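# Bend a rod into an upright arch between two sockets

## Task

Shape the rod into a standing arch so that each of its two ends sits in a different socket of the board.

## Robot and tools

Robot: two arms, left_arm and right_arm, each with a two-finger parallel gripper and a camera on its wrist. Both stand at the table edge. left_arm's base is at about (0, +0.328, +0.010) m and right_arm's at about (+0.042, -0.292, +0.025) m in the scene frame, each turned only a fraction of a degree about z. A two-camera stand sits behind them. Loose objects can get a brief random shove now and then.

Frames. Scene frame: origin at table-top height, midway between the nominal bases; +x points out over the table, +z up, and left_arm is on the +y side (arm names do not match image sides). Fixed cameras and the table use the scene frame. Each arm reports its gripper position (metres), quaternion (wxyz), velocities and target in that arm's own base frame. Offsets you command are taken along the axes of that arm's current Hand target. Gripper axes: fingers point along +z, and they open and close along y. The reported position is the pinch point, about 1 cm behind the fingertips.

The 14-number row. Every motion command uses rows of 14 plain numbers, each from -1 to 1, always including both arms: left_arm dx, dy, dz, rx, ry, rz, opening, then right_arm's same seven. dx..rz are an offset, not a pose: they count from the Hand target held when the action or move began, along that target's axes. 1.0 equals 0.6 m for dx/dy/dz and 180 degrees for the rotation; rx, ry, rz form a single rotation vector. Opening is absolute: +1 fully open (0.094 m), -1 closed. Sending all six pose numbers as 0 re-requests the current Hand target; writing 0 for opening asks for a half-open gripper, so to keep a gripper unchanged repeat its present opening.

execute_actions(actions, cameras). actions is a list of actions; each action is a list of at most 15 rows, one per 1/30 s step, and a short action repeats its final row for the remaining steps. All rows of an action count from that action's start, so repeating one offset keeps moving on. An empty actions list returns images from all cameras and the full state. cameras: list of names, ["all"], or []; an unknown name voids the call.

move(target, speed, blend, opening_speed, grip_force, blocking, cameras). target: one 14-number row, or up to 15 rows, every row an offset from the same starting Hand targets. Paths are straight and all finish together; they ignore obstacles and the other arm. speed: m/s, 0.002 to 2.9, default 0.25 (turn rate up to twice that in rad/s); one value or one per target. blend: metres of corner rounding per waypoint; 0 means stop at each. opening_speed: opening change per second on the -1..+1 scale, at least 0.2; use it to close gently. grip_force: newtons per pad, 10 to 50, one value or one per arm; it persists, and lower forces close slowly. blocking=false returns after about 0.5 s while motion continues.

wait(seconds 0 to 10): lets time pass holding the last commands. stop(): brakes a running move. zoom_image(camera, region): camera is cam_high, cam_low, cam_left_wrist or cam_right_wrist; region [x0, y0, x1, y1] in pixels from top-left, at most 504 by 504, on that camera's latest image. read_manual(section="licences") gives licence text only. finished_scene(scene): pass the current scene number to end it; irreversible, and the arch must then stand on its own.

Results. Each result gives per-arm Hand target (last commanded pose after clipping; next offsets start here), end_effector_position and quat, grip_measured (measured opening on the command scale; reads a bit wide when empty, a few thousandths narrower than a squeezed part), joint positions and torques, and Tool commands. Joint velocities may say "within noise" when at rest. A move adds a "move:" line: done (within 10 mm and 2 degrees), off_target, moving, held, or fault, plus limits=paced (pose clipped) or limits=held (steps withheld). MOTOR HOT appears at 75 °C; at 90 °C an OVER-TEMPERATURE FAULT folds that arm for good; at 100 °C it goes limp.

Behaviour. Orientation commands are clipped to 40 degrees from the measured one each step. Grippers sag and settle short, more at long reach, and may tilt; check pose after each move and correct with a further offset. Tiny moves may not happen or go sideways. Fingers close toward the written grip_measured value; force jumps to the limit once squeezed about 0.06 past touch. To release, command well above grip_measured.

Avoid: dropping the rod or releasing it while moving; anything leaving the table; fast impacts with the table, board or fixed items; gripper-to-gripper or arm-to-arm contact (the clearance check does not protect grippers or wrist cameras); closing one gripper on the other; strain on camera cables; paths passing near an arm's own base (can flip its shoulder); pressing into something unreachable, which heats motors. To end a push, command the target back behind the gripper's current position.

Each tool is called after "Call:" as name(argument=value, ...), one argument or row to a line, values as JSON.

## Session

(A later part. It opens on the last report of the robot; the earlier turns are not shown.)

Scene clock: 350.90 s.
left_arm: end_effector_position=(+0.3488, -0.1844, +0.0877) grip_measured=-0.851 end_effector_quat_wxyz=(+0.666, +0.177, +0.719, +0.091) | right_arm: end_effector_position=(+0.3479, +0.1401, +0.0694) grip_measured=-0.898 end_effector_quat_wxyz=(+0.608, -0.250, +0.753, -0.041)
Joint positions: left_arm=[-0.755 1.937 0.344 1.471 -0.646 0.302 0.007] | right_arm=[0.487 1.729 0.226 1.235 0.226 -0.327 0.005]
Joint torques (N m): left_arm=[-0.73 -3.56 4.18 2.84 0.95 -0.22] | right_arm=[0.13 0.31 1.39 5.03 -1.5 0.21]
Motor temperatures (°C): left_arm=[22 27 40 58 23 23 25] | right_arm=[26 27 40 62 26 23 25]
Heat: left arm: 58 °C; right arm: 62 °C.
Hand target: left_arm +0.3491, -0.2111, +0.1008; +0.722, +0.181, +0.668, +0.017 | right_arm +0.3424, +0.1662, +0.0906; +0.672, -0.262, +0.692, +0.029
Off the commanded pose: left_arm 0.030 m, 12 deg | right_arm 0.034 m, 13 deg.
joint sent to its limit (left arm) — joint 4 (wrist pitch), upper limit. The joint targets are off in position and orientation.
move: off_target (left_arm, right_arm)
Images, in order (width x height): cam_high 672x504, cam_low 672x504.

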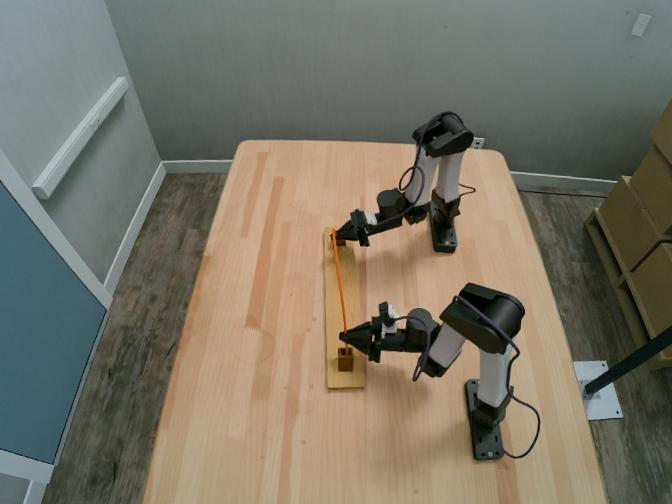

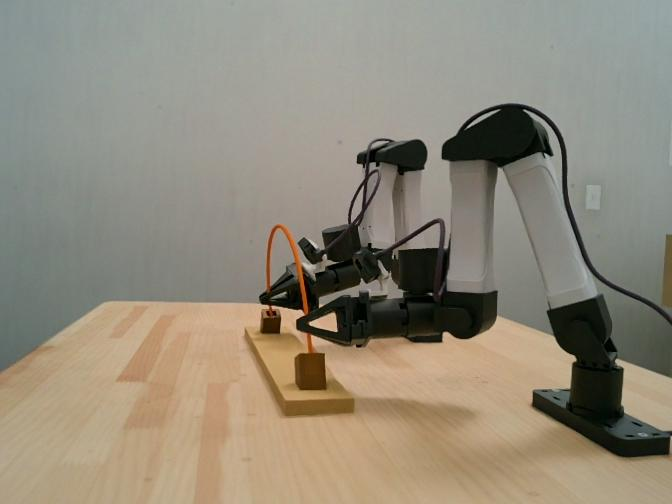

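Call:
move(
  target=[-0.0071,0.0004,-0.0062,0,0,0,-1.0,-0.0160,-0.0025,-0.0077,0,0,0,-1.0],
  speed=0.04,
  cameras=["cam_low","cam_high"],
)

Scene clock: 358.23 s.
left_arm: end_effector_position=(+0.3488, -0.1844, +0.0877) grip_measured=-0.851 end_effector_quat_wxyz=(+0.666, +0.177, +0.719, +0.091) | right_arm: end_effector_position=(+0.3462, +0.1398, +0.0719) grip_measured=-0.898 end_effector_quat_wxyz=(+0.610, -0.250, +0.751, -0.040)
Joint positions: left_arm=[-0.755 1.937 0.344 1.471 -0.646 0.302 0.007] | right_arm=[0.487 1.715 0.219 1.235 0.223 -0.327 0.005]
Joint torques (N m): left_arm=[-1.48 -5.09 3.22 2.84 0.87 -0.18] | right_arm=[0.62 -3.73 1.31 4.64 -1.41 0.2]
Motor temperatures (°C): left_arm=[22 28 39 59 23 23 25] | right_arm=[26 27 39 64 27 23 25]
Heat: left arm: 59 °C; right arm: 64 °C.
Hand target: left_arm +0.3451, -0.2111, +0.1048; +0.722, +0.181, +0.668, +0.017 | right_arm +0.3383, +0.1662, +0.1005; +0.672, -0.262, +0.692, +0.029
Off the commanded pose: left_arm 0.032 m, 12 deg | right_arm 0.040 m, 13 deg.
joint sent to its limit (left arm) — joint 4 (wrist pitch), upper limit. The joint targets are off in position and orientation.
move: off_target (left_arm, right_arm)
Images, in order (width x height): cam_high 672x504, cam_low 672x504.

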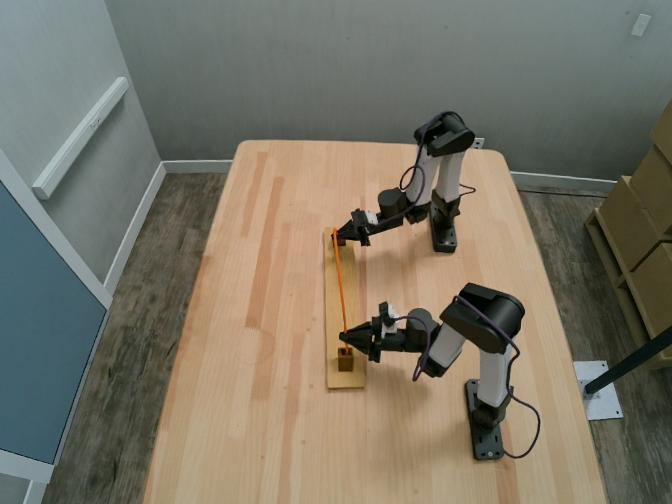

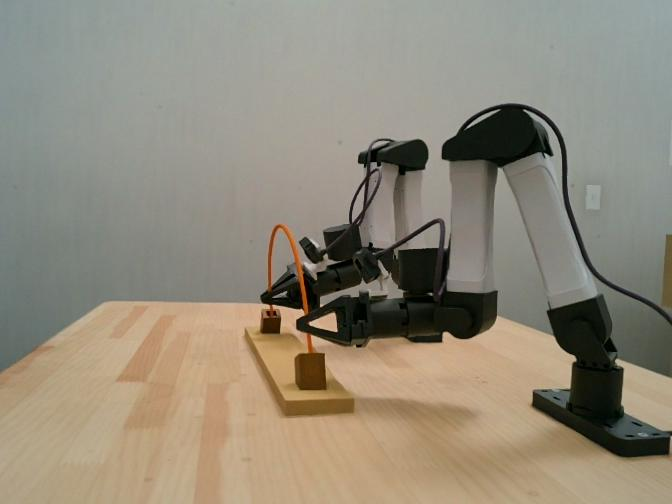

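Call:
move(
  target=[0,0,0,0,0,0,-0.5,0,0,0,0,0,0,-0.5],
  opening_speed=0.3,
  speed=0.04,
  cameras=["all"],
)

Scene clock: 364.77 s.
left_arm: end_effector_position=(+0.3474, -0.1872, +0.0861) grip_measured=-0.502 end_effector_quat_wxyz=(+0.665, +0.181, +0.720, +0.080) | right_arm: end_effector_position=(+0.3376, +0.1438, +0.0627) grip_measured=-0.501 end_effector_quat_wxyz=(+0.599, -0.267, +0.754, -0.024)
Joint positions: left_arm=[-0.755 1.937 0.339 1.471 -0.625 0.29 0.023] | right_arm=[0.487 1.72 0.196 1.235 0.179 -0.327 0.023]
Joint torques (N m): left_arm=[-1.4 -5 3.66 2.85 0.66 -0.06] | right_arm=[0.42 -3.36 2.76 4.79 -1 0.2]
Motor temperatures (°C): left_arm=[22 28 39 59 23 23 25] | right_arm=[26 27 38 65 27 23 25]
Heat: left arm: 59 °C; right arm: 65 °C.
Hand target: left_arm +0.3451, -0.2111, +0.1048; +0.722, +0.181, +0.668, +0.017 | right_arm +0.3383, +0.1662, +0.1005; +0.672, -0.262, +0.692, +0.029
Off the commanded pose: left_arm 0.030 m, 11 deg | right_arm 0.044 m, 13 deg.
joint sent to its limit (left arm) — joint 4 (wrist pitch), upper limit. The joint targets are off in position and orientation.
move: off_target (left_arm, right_arm)
camera_calibration:
cam_left_wrist: T_world_to_cam=[[-0.106741, -0.922754, -0.370312, -0.0945955], [-0.479124, 0.374081, -0.794042, 0.340016], [0.871233, 0.0926687, -0.482044, -0.125139], [0, 0, 0, 1]] pos_world=[0.261838, -0.202886, 0.174635]
cam_right_wrist: T_world_to_cam=[[0.407108, -0.851241, 0.331138, -0.0276058], [-0.542528, -0.517019, -0.662083, 0.330511], [0.734797, 0.0898879, -0.672304, -0.0981332], [0, 0, 0, 1]] pos_world=[0.262658, 0.156202, 0.161992]

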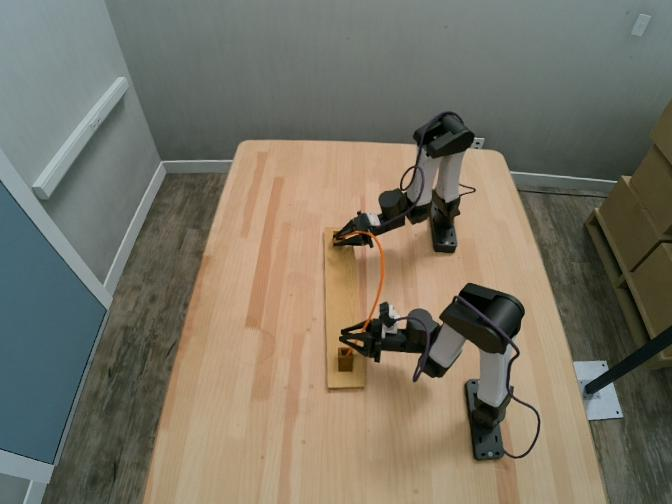

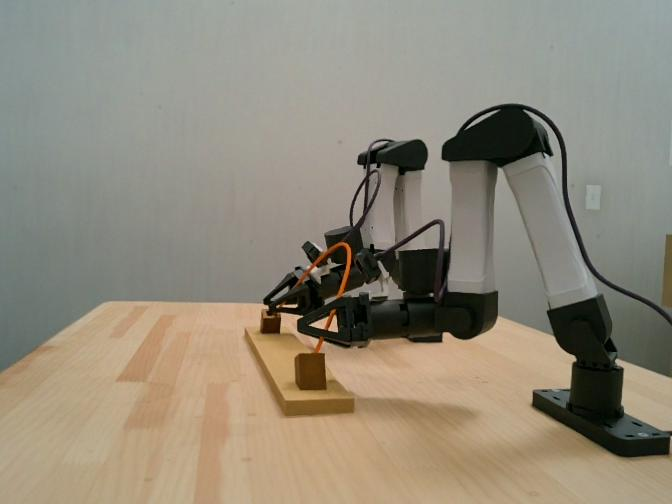

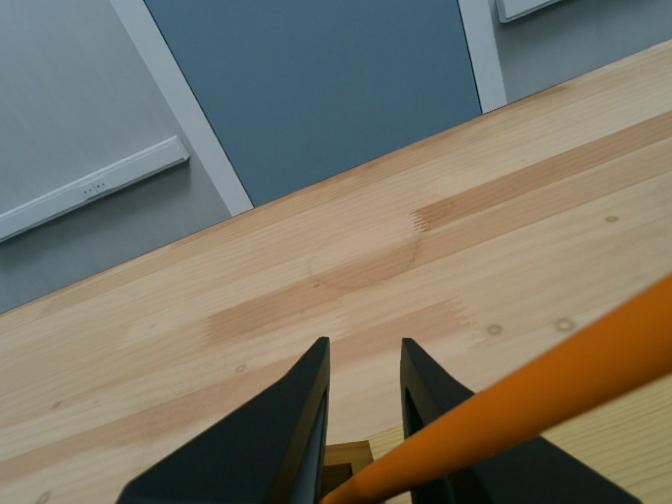

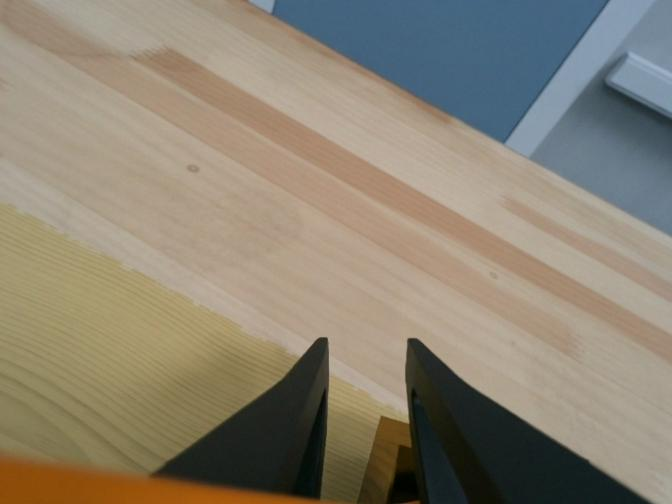

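Call:
zoom_image(
  camera="cam_high",
  region=[310, 200, 430, 390],
)

Call:
zoom_image(
  camera="cam_low",
  region=[240, 220, 420, 400],
)

Scaled by 2.653 from the camera's 672x504 image, which has a finer 960x720 frame.

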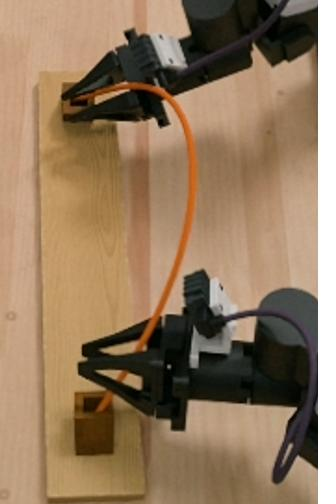

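Scaled by 2.800 from the camera's 672x504 image, which has a finer 960x720 frame.

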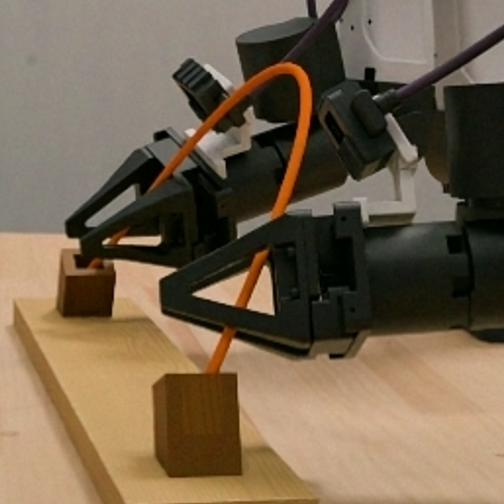

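Call:
move(
  target=[-0.0043,0.0635,0.0753,-0.0268,0.0348,0.0277,0.0,0.0070,-0.0713,0.0673,0.0187,0.0486,-0.0208,0.0],
  speed=0.05,
  cameras=["all"],
)

Scene clock: 396.13 s.
left_arm: end_effector_position=(+0.3926, -0.1837, +0.1095) grip_measured=-0.003 end_effector_quat_wxyz=(+0.683, +0.178, +0.703, +0.088) | right_arm: end_effector_position=(+0.3868, +0.1424, +0.0942) grip_measured=-0.001 end_effector_quat_wxyz=(+0.618, -0.264, +0.740, -0.036)
Joint positions: left_arm=[-0.637 1.937 0.471 1.408 -0.516 0.347 0.047] | right_arm=[0.4 1.698 0.375 1.085 0.111 -0.373 0.047]
Joint torques (N m): left_arm=[0.35 -7.64 5.27 1.87 0.01 0.22] | right_arm=[-1.13 -8.44 6.57 2.19 -0.31 -0.06]
Motor temperatures (°C): left_arm=[22 29 37 61 23 23 24] | right_arm=[26 27 38 71 27 23 23]
Heat: left arm: 61 °C; right arm: 71 °C.
Hand target: left_arm +0.3969, -0.1870, +0.1200; +0.690, +0.178, +0.696, +0.086 | right_arm +0.3926, +0.1438, +0.1060; +0.625, -0.266, +0.733, -0.033
Off the commanded pose: left_arm 0.012 m, 1 deg | right_arm 0.013 m, 1 deg.
move: off_target (left_arm, right_arm)
camera_calibration:
cam_left_wrist: T_world_to_cam=[[-0.0818735, -0.921674, -0.379229, -0.0864384], [-0.438137, 0.375051, -0.816929, 0.36554], [0.895172, 0.0992693, -0.434526, -0.166991], [0, 0, 0, 1]] pos_world=[0.302565, -0.200187, 0.193279]
cam_right_wrist: T_world_to_cam=[[0.380723, -0.853626, 0.355491, -0.0509382], [-0.513464, -0.514888, -0.686473, 0.368193], [0.769029, 0.0788241, -0.634336, -0.128316], [0, 0, 0, 1]] pos_world=[0.307126, 0.15621, 0.189466]

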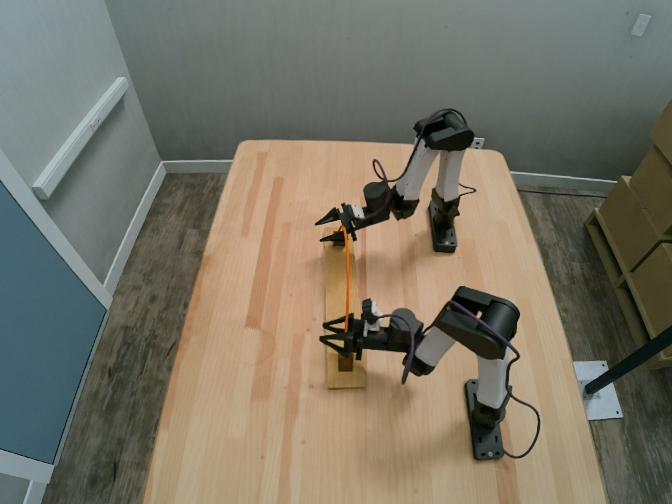

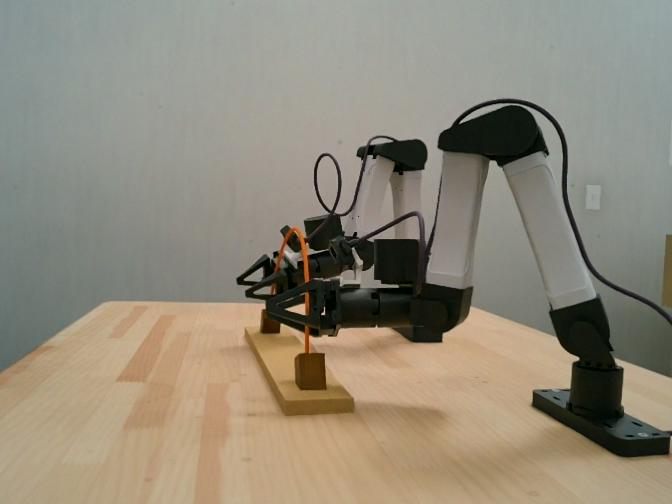

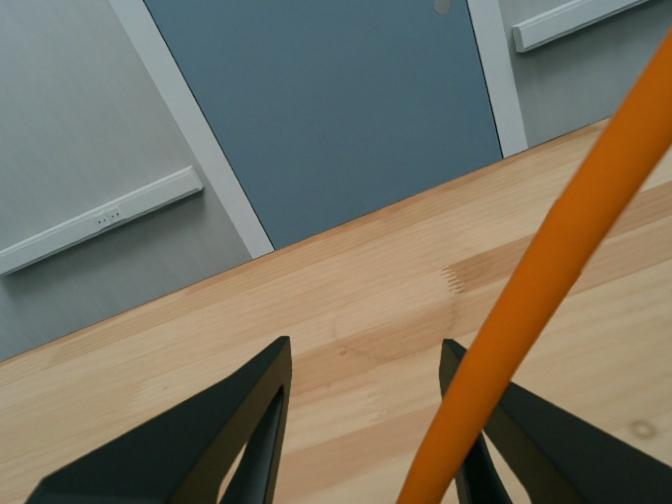

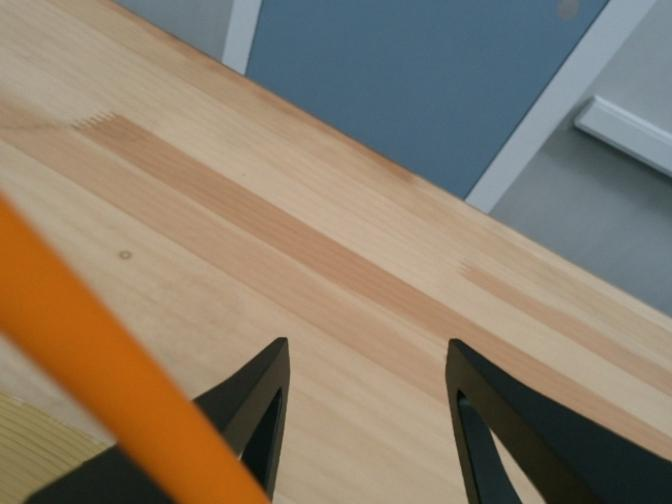

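Call:
zoom_image(
  camera="cam_low",
  region=[220, 210, 400, 400],
)

Call:
zoom_image(
  camera="cam_high",
  region=[300, 200, 420, 390],
)

Scaled by 2.653 from the camera's 672x504 image, which has a finer 960x720 frame.

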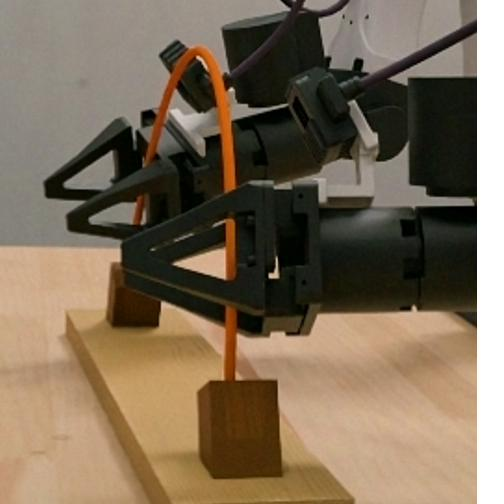

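Scaled by 2.653 from the camera's 672x504 image, which has a finer 960x720 frame.

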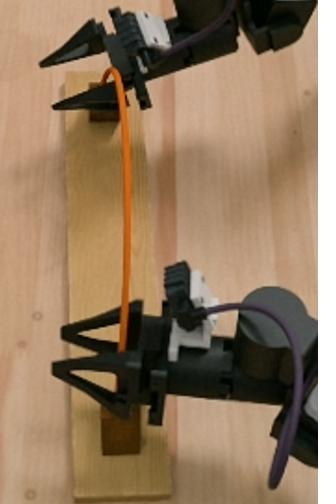

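Call:
move(
  target=[0.0002,0.0017,0.0132,0,0,0,0.0,-0.001,-0.0047,0.0125,0,0,0,0.0],
  speed=0.04,
  cameras=["cam_high","cam_low"],
)

Scene clock: 400.23 s.
left_arm: end_effector_position=(+0.3993, -0.1861, +0.1149) grip_measured=-0.003 end_effector_quat_wxyz=(+0.688, +0.177, +0.699, +0.084) | right_arm: end_effector_position=(+0.3945, +0.1429, +0.1027) grip_measured=-0.001 end_effector_quat_wxyz=(+0.626, -0.261, +0.734, -0.036)
Joint positions: left_arm=[-0.626 1.937 0.497 1.395 -0.499 0.348 0.047] | right_arm=[0.391 1.698 0.403 1.079 0.104 -0.375 0.047]
Joint torques (N m): left_arm=[0.4 -6.63 5.48 1.87 0.01 0.22] | right_arm=[-1.17 -6.23 6.82 2.18 -0.36 -0.06]
Motor temperatures (°C): left_arm=[22 30 37 60 23 23 23] | right_arm=[26 28 38 68 26 23 23]
Heat: left arm: 60 °C; right arm: 68 °C.
Hand target: left_arm +0.4049, -0.1870, +0.1200; +0.690, +0.178, +0.696, +0.086 | right_arm +0.4007, +0.1438, +0.1060; +0.625, -0.266, +0.733, -0.033
Off the commanded pose: left_arm 0.008 m, 0 deg | right_arm 0.007 m, 1 deg.
move: done
Images, in order (width x height): cam_high 672x504, cam_low 672x504.

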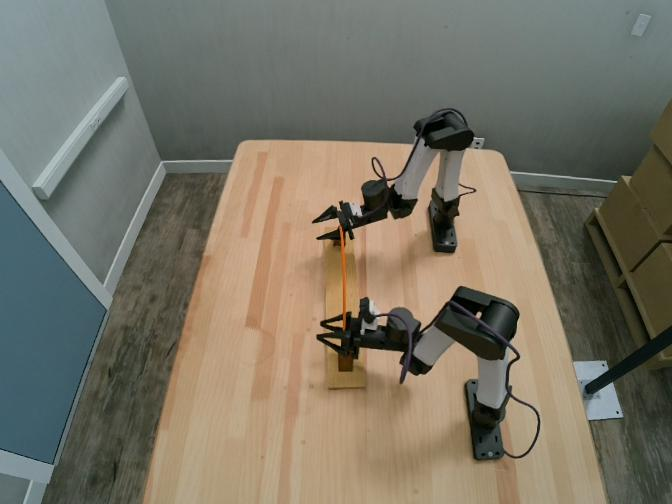

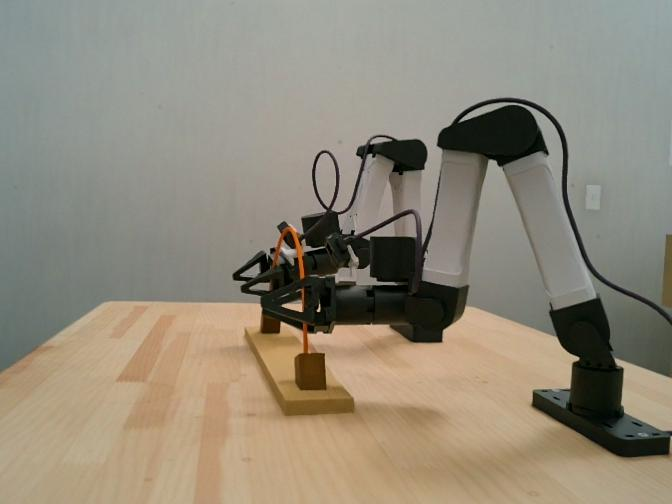

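Call:
move(
  target=[0,0,-0.155,0,0,0,0.0,0,0,-0.155,0,0,0,0.0],
  speed=0.05,
  cameras=["all"],
)

Scene clock: 405.20 s.
left_arm: end_effector_position=(+0.3114, -0.1766, +0.0980) grip_measured=-0.003 end_effector_quat_wxyz=(+0.659, +0.213, +0.714, +0.099) | right_arm: end_effector_position=(+0.3134, +0.1233, +0.1225) grip_measured=-0.001 end_effector_quat_wxyz=(+0.622, -0.278, +0.732, -0.023)
Joint positions: left_arm=[-0.827 1.767 0.206 1.417 -0.681 0.348 0.047] | right_arm=[0.424 1.171 0.145 0.798 0.096 -0.378 0.047]
Joint torques (N m): left_arm=[-0.66 -6.6 3.15 2.66 -0.32 0.1] | right_arm=[-0.21 -4.46 5.64 2.38 0.15 0.08]
Motor temperatures (°C): left_arm=[22 30 37 58 23 23 23] | right_arm=[26 28 38 66 26 23 23]
Heat: left arm: 58 °C; right arm: 66 °C.
Hand target: left_arm +0.3127, -0.1754, +0.1230; +0.690, +0.178, +0.696, +0.086 | right_arm +0.3138, +0.1174, +0.1261; +0.625, -0.266, +0.733, -0.033
Off the commanded pose: left_arm 0.025 m, 6 deg | right_arm 0.007 m, 2 deg.
move: off_target (left_arm)
camera_calibration:
cam_left_wrist: T_world_to_cam=[[-0.12623, -0.889922, -0.438297, -0.0656792], [-0.469103, 0.442858, -0.764081, 0.3343], [0.874076, 0.109156, -0.473367, -0.0878755], [0, 0, 0, 1]] pos_world=[0.22534, -0.196905, 0.185048]
cam_right_wrist: T_world_to_cam=[[0.411533, -0.838769, 0.35652, -0.0610487], [-0.485561, -0.532822, -0.693059, 0.334208], [0.771278, 0.112105, -0.626548, -0.0581475], [0, 0, 0, 1]] pos_world=[0.23225, 0.133386, 0.216959]

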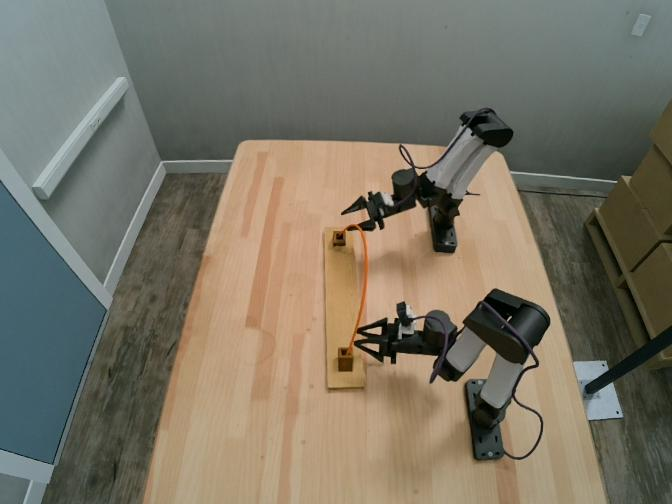

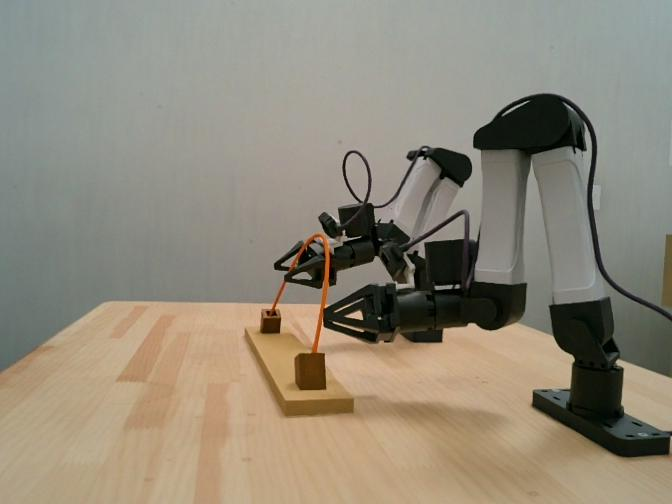

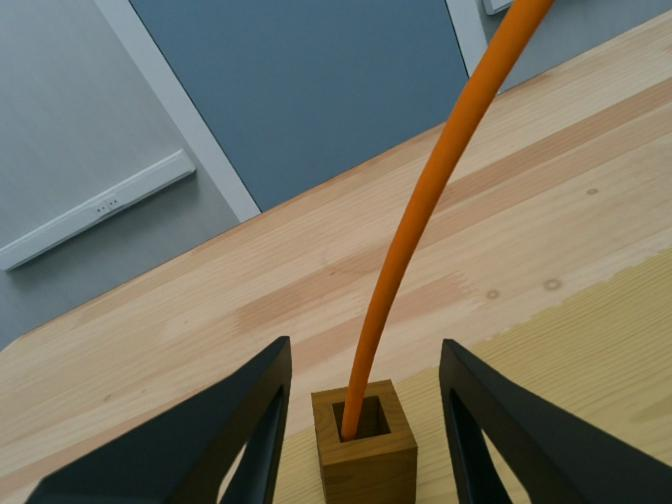

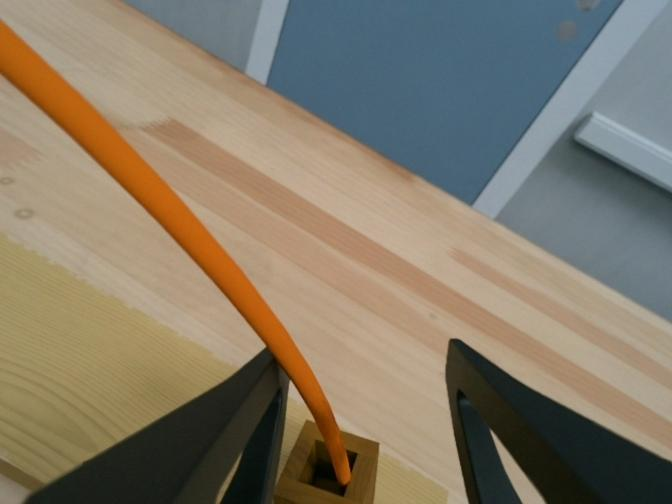

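Call:
zoom_image(
  camera="cam_high",
  region=[310, 180, 430, 390],
)

Call:
zoom_image(
  camera="cam_low",
  region=[240, 210, 400, 400],
)

Call:
zoom_image(
  camera="cam_left_wrist",
  region=[280, 340, 450, 504],
)

Call:
zoom_image(
  camera="cam_right_wrist",
  region=[250, 340, 420, 504],
)

Scaled by 2.400 from the camera's 672x504 image, which has a finer 960x720 frame.

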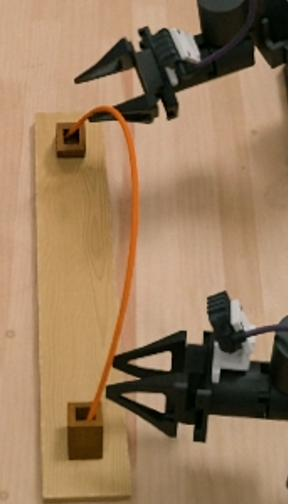

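Scaled by 2.653 from the camera's 672x504 image, which has a finer 960x720 frame.

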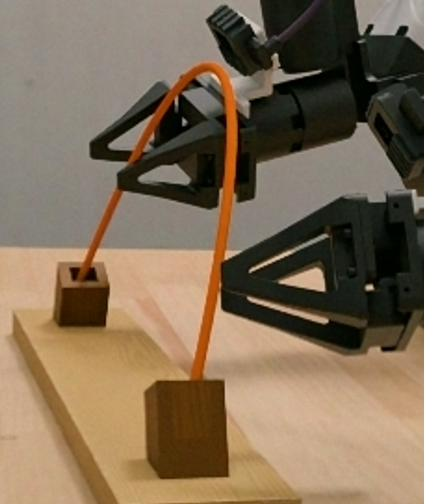

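Scaled by 2.965 from the camera's 672x504 image, which has a finer 960x720 frame.

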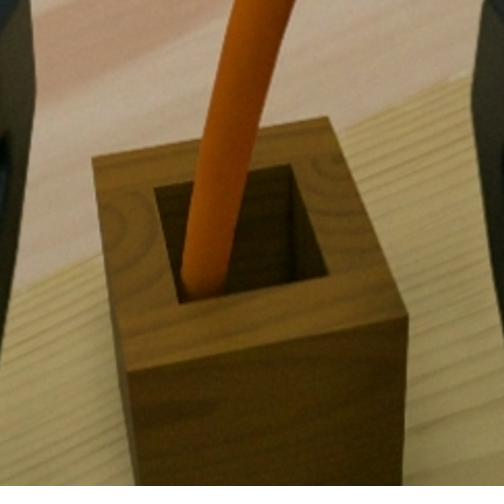

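Scaled by 2.965 from the camera's 672x504 image, which has a finer 960x720 frame.

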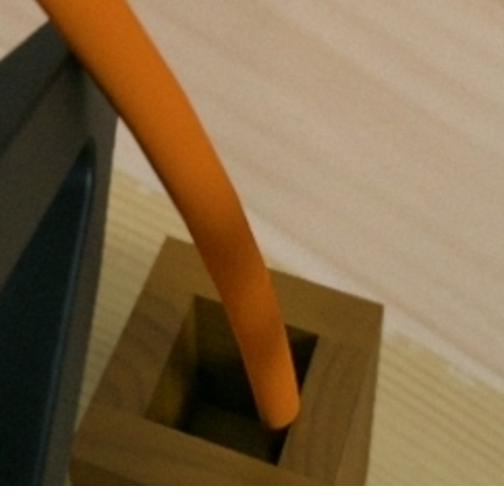

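Call:
move(
  target=[0,0,-0.05,0,0,0,0.0,0.0375,0.0158,0.0090,0,0,0,0.0],
  speed=0.05,
  cameras=["all"],
)

Scene clock: 413.13 s.
left_arm: end_effector_position=(+0.2823, -0.1727, +0.1018) grip_measured=-0.003 end_effector_quat_wxyz=(+0.661, +0.217, +0.711, +0.105) | right_arm: end_effector_position=(+0.3127, +0.1209, +0.0967) grip_measured=-0.001 end_effector_quat_wxyz=(+0.615, -0.277, +0.738, -0.028)
Joint positions: left_arm=[-0.93 1.692 0.123 1.421 -0.786 0.348 0.047] | right_arm=[0.424 1.349 0.094 1.008 0.107 -0.378 0.047]
Joint torques (N m): left_arm=[-0.69 -5.71 3.07 2.63 -0.33 0.02] | right_arm=[-0.24 -2.19 4.11 3.02 0.03 0.08]
Motor temperatures (°C): left_arm=[22 30 37 58 23 23 23] | right_arm=[26 28 38 64 26 23 23]
Heat: left arm: 58 °C; right arm: 64 °C.
Hand target: left_arm +0.2829, -0.1716, +0.1240; +0.690, +0.178, +0.696, +0.086 | right_arm +0.3138, +0.1174, +0.1011; +0.625, -0.266, +0.733, -0.033
Off the commanded pose: left_arm 0.022 m, 6 deg | right_arm 0.006 m, 2 deg.
move: off_target (left_arm)
camera_calibration:
cam_left_wrist: T_world_to_cam=[[-0.121606, -0.884644, -0.450129, -0.0633592], [-0.461872, 0.451839, -0.763227, 0.321229], [0.878571, 0.115089, -0.463538, -0.0623343], [0, 0, 0, 1]] pos_world=[0.195427, -0.19402, 0.187757]
cam_right_wrist: T_world_to_cam=[[0.408426, -0.839504, 0.358359, -0.0526806], [-0.501907, -0.534465, -0.680026, 0.318814], [0.762415, 0.0978775, -0.639643, -0.0677039], [0, 0, 0, 1]] pos_world=[0.23315, 0.132796, 0.192374]

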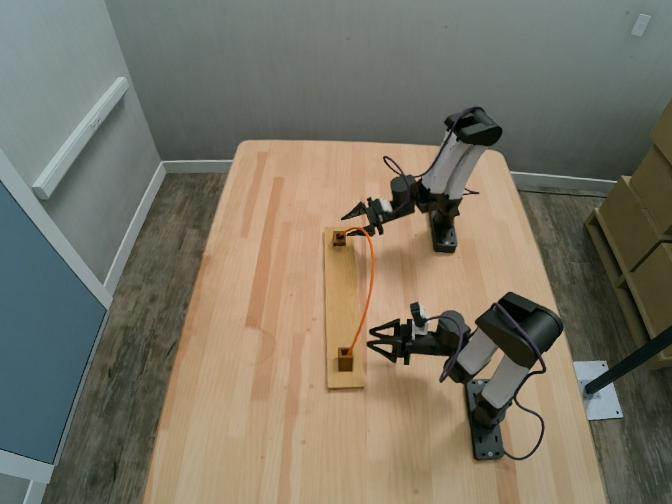

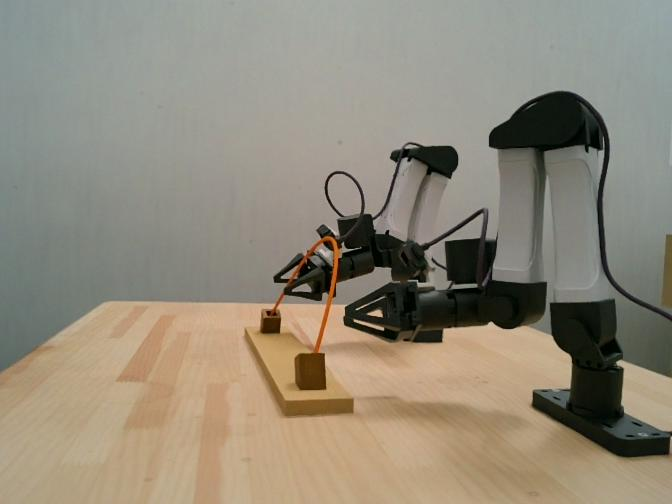

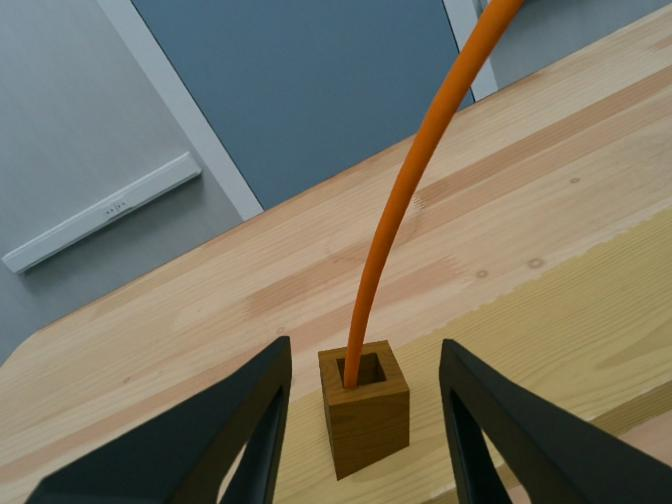

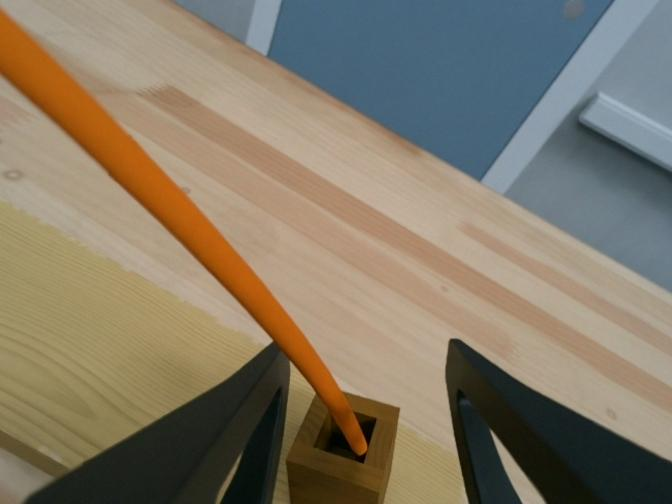

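Call:
zoom_image(
  camera="cam_right_wrist",
  region=[270, 370, 420, 504],
)

Call:
zoom_image(
  camera="cam_low",
  region=[240, 220, 380, 400],
)

Call:
zoom_image(
  camera="cam_high",
  region=[310, 200, 430, 390],
)

Call:
zoom_image(
  camera="cam_left_wrist",
  region=[290, 310, 440, 490],
)

Scaled by 3.360 from the camera's 672x504 image, which has a finer 960x720 frame.

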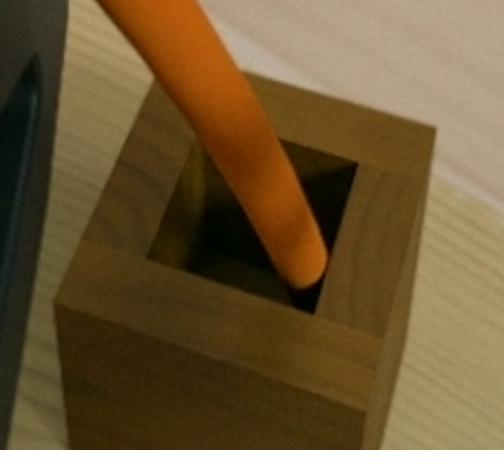

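Scaled by 2.800 from the camera's 672x504 image, which has a finer 960x720 frame.

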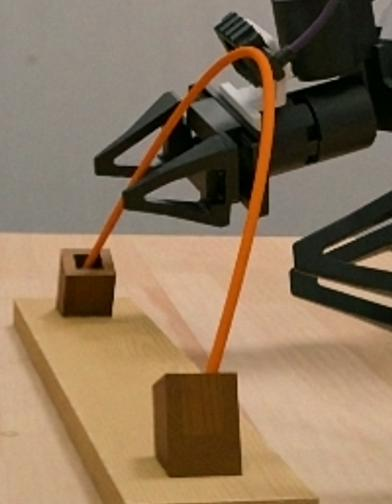

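Scaled by 2.653 from the camera's 672x504 image, which has a finer 960x720 frame.

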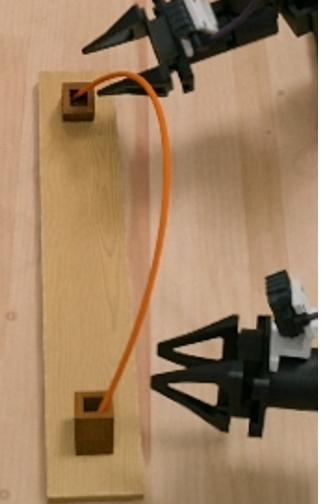

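Scaled by 2.800 from the camera's 672x504 image, which has a finer 960x720 frame.

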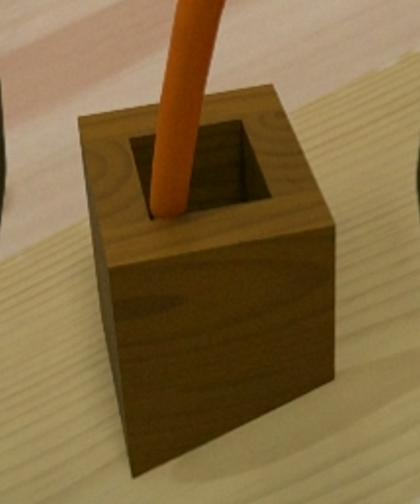

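Call:
move(
  target=[0,0,0.08,0,0,0,0.0,0,0.0133,0,0,0,0,0.0],
  speed=0.06,
  cameras=["all"],
)

Scene clock: 420.70 s.
left_arm: end_effector_position=(+0.3259, -0.1729, +0.1083) grip_measured=-0.003 end_effector_quat_wxyz=(+0.670, +0.193, +0.710, +0.099) | right_arm: end_effector_position=(+0.3124, +0.1243, +0.0948) grip_measured=-0.001 end_effector_quat_wxyz=(+0.616, -0.276, +0.737, -0.035)
Joint positions: left_arm=[-0.781 1.768 0.243 1.421 -0.66 0.348 0.047] | right_arm=[0.455 1.381 0.094 1.042 0.148 -0.378 0.047]
Joint torques (N m): left_arm=[0.35 -4.08 4.85 2.46 -0.02 0.14] | right_arm=[0.34 -2.3 3.63 3.02 0.04 0.2]
Motor temperatures (°C): left_arm=[22 30 36 58 23 23 23] | right_arm=[26 28 38 64 26 23 23]
Heat: left arm: 58 °C; right arm: 64 °C.
Hand target: left_arm +0.3305, -0.1776, +0.1224; +0.690, +0.178, +0.696, +0.086 | right_arm +0.3110, +0.1242, +0.0981; +0.625, -0.266, +0.733, -0.033
Off the commanded pose: left_arm 0.016 m, 4 deg | right_arm 0.004 m, 2 deg.
move: off_target (left_arm)
camera_calibration:
cam_left_wrist: T_world_to_cam=[[-0.0930732, -0.905644, -0.413698, -0.0722354], [-0.459628, 0.407661, -0.789021, 0.340897], [0.883221, 0.11671, -0.454202, -0.0997931], [0, 0, 0, 1]] pos_world=[0.238102, -0.192743, 0.193765]
cam_right_wrist: T_world_to_cam=[[0.398326, -0.840276, 0.367795, -0.0467519], [-0.503147, -0.535431, -0.678349, 0.319537], [0.766929, 0.0851489, -0.636058, -0.0692948], [0, 0, 0, 1]] pos_world=[0.23254, 0.137706, 0.189877]

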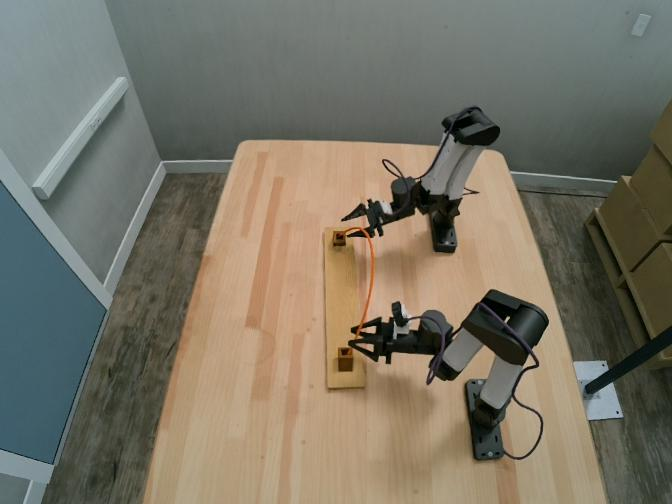

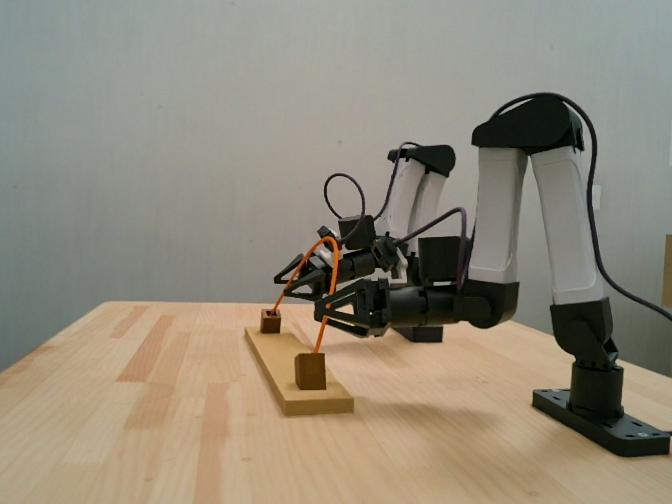

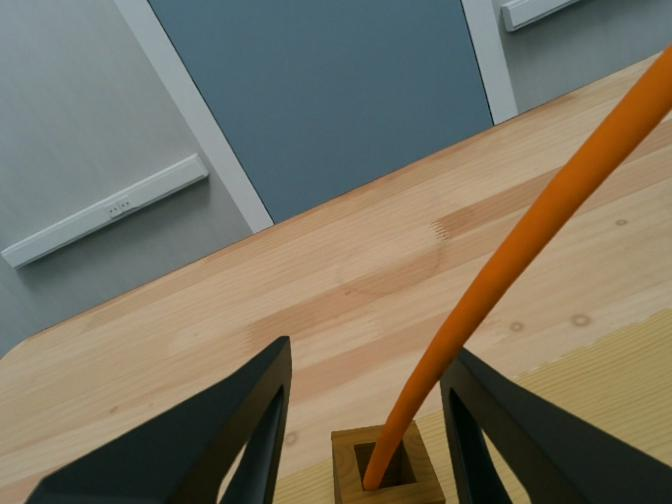

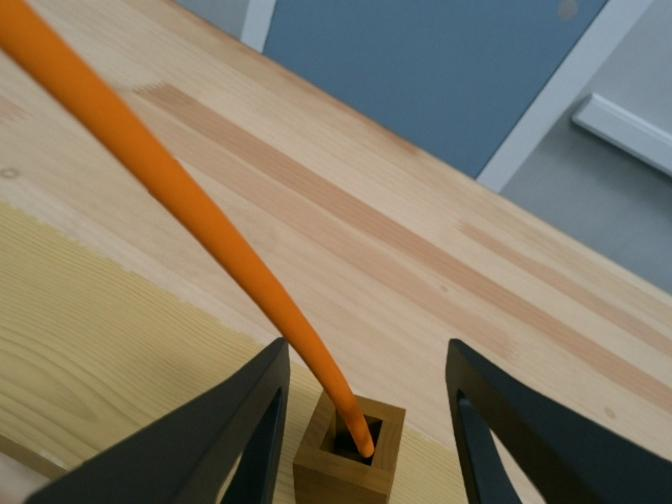

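Call:
move(
  target=[0,-0.0100,-0.02,0,0,0,0.0,0,0.0133,-0.025,0,0,0,0.0],
  speed=0.06,
)

Call:
move(
  target=[0,0,0,0,0,0,-1.0,0,0,0,0,0,0,-1.0],
  opening_speed=0.4,
  speed=0.05,
  cameras=["all"],
)

Scene clock: 426.03 s.
left_arm: end_effector_position=(+0.3168, -0.1836, +0.1073) grip_measured=-0.003 end_effector_quat_wxyz=(+0.670, +0.204, +0.708, +0.093) | right_arm: end_effector_position=(+0.2953, +0.1297, +0.0947) grip_measured=-0.001 end_effector_quat_wxyz=(+0.620, -0.281, +0.732, -0.035)
Joint positions: left_arm=[-0.83 1.768 0.238 1.421 -0.684 0.348 0.047] | right_arm=[0.527 1.323 0.044 1.042 0.211 -0.372 0.047]
Joint torques (N m): left_arm=[-0.66 -4.22 3.29 2.62 -0.32 0.1] | right_arm=[0.28 -4.22 4.03 2.55 0.03 0.28]
Motor temperatures (°C): left_arm=[22 30 37 57 23 23 23] | right_arm=[26 27 38 64 26 23 23]
Heat: left arm: 57 °C; right arm: 64 °C.
Hand target: left_arm +0.3179, -0.1816, +0.1206; +0.690, +0.178, +0.696, +0.086 | right_arm +0.2942, +0.1268, +0.0983; +0.625, -0.266, +0.733, -0.033
Off the commanded pose: left_arm 0.014 m, 4 deg | right_arm 0.005 m, 2 deg.
move: off_target (left_arm)

Scene clock: 429.03 s.
left_arm: end_effector_position=(+0.3188, -0.1781, +0.1097) grip_measured=-0.852 end_effector_quat_wxyz=(+0.671, +0.202, +0.705, +0.109) | right_arm: end_effector_position=(+0.2954, +0.1294, +0.0947) grip_measured=-0.992 end_effector_quat_wxyz=(+0.620, -0.280, +0.732, -0.035)
Joint positions: left_arm=[-0.823 1.768 0.238 1.432 -0.703 0.376 0.007] | right_arm=[0.527 1.323 0.044 1.042 0.213 -0.372 0]
Joint torques (N m): left_arm=[-0.65 -4.31 3.3 2.49 -0.19 -0.17] | right_arm=[0.29 -4.23 4.03 2.55 0.05 0.28]
Motor temperatures (°C): left_arm=[22 30 36 58 23 23 23] | right_arm=[26 27 38 63 26 23 23]
Heat: left arm: 58 °C; right arm: 63 °C.
Hand target: left_arm +0.3179, -0.1816, +0.1206; +0.690, +0.178, +0.696, +0.086 | right_arm +0.2942, +0.1268, +0.0983; +0.625, -0.266, +0.733, -0.033
Off the commanded pose: left_arm 0.011 m, 4 deg | right_arm 0.005 m, 2 deg.
move: off_target (left_arm)
camera_calibration:
cam_left_wrist: T_world_to_cam=[[-0.0893705, -0.894554, -0.437935, -0.0736005], [-0.450933, 0.42839, -0.783034, 0.341121], [0.888072, 0.127499, -0.441669, -0.0932834], [0, 0, 0, 1]] pos_world=[0.230088, -0.200079, 0.193677]
cam_right_wrist: T_world_to_cam=[[0.400623, -0.835431, 0.37624, -0.0376351], [-0.490472, -0.542386, -0.682095, 0.311241], [0.773911, 0.0887278, -0.627048, -0.0600949], [0, 0, 0, 1]] pos_world=[0.21424, 0.142703, 0.188773]

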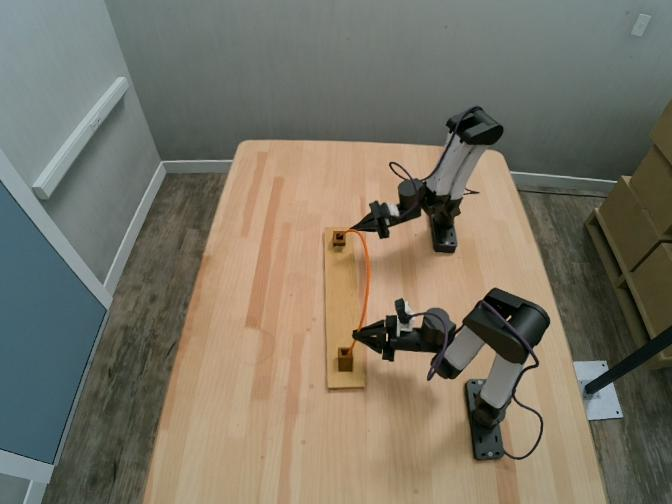

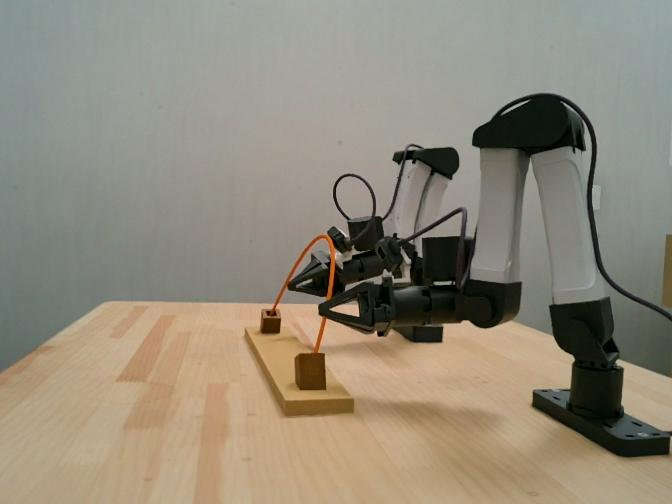

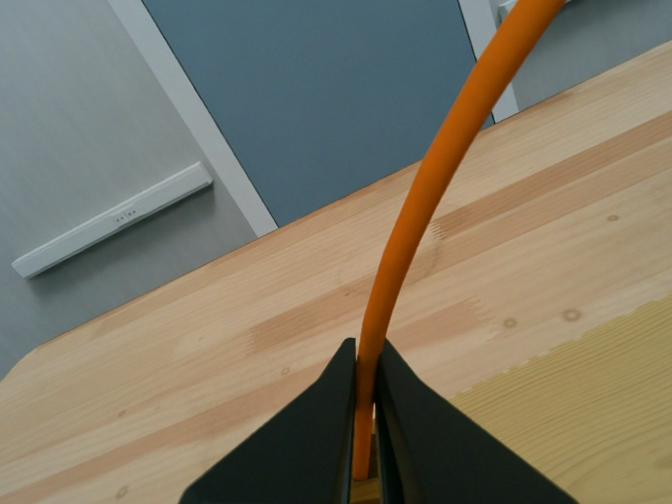

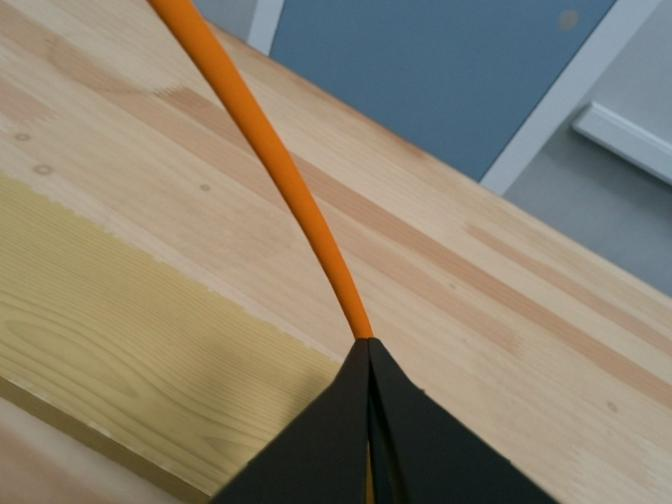

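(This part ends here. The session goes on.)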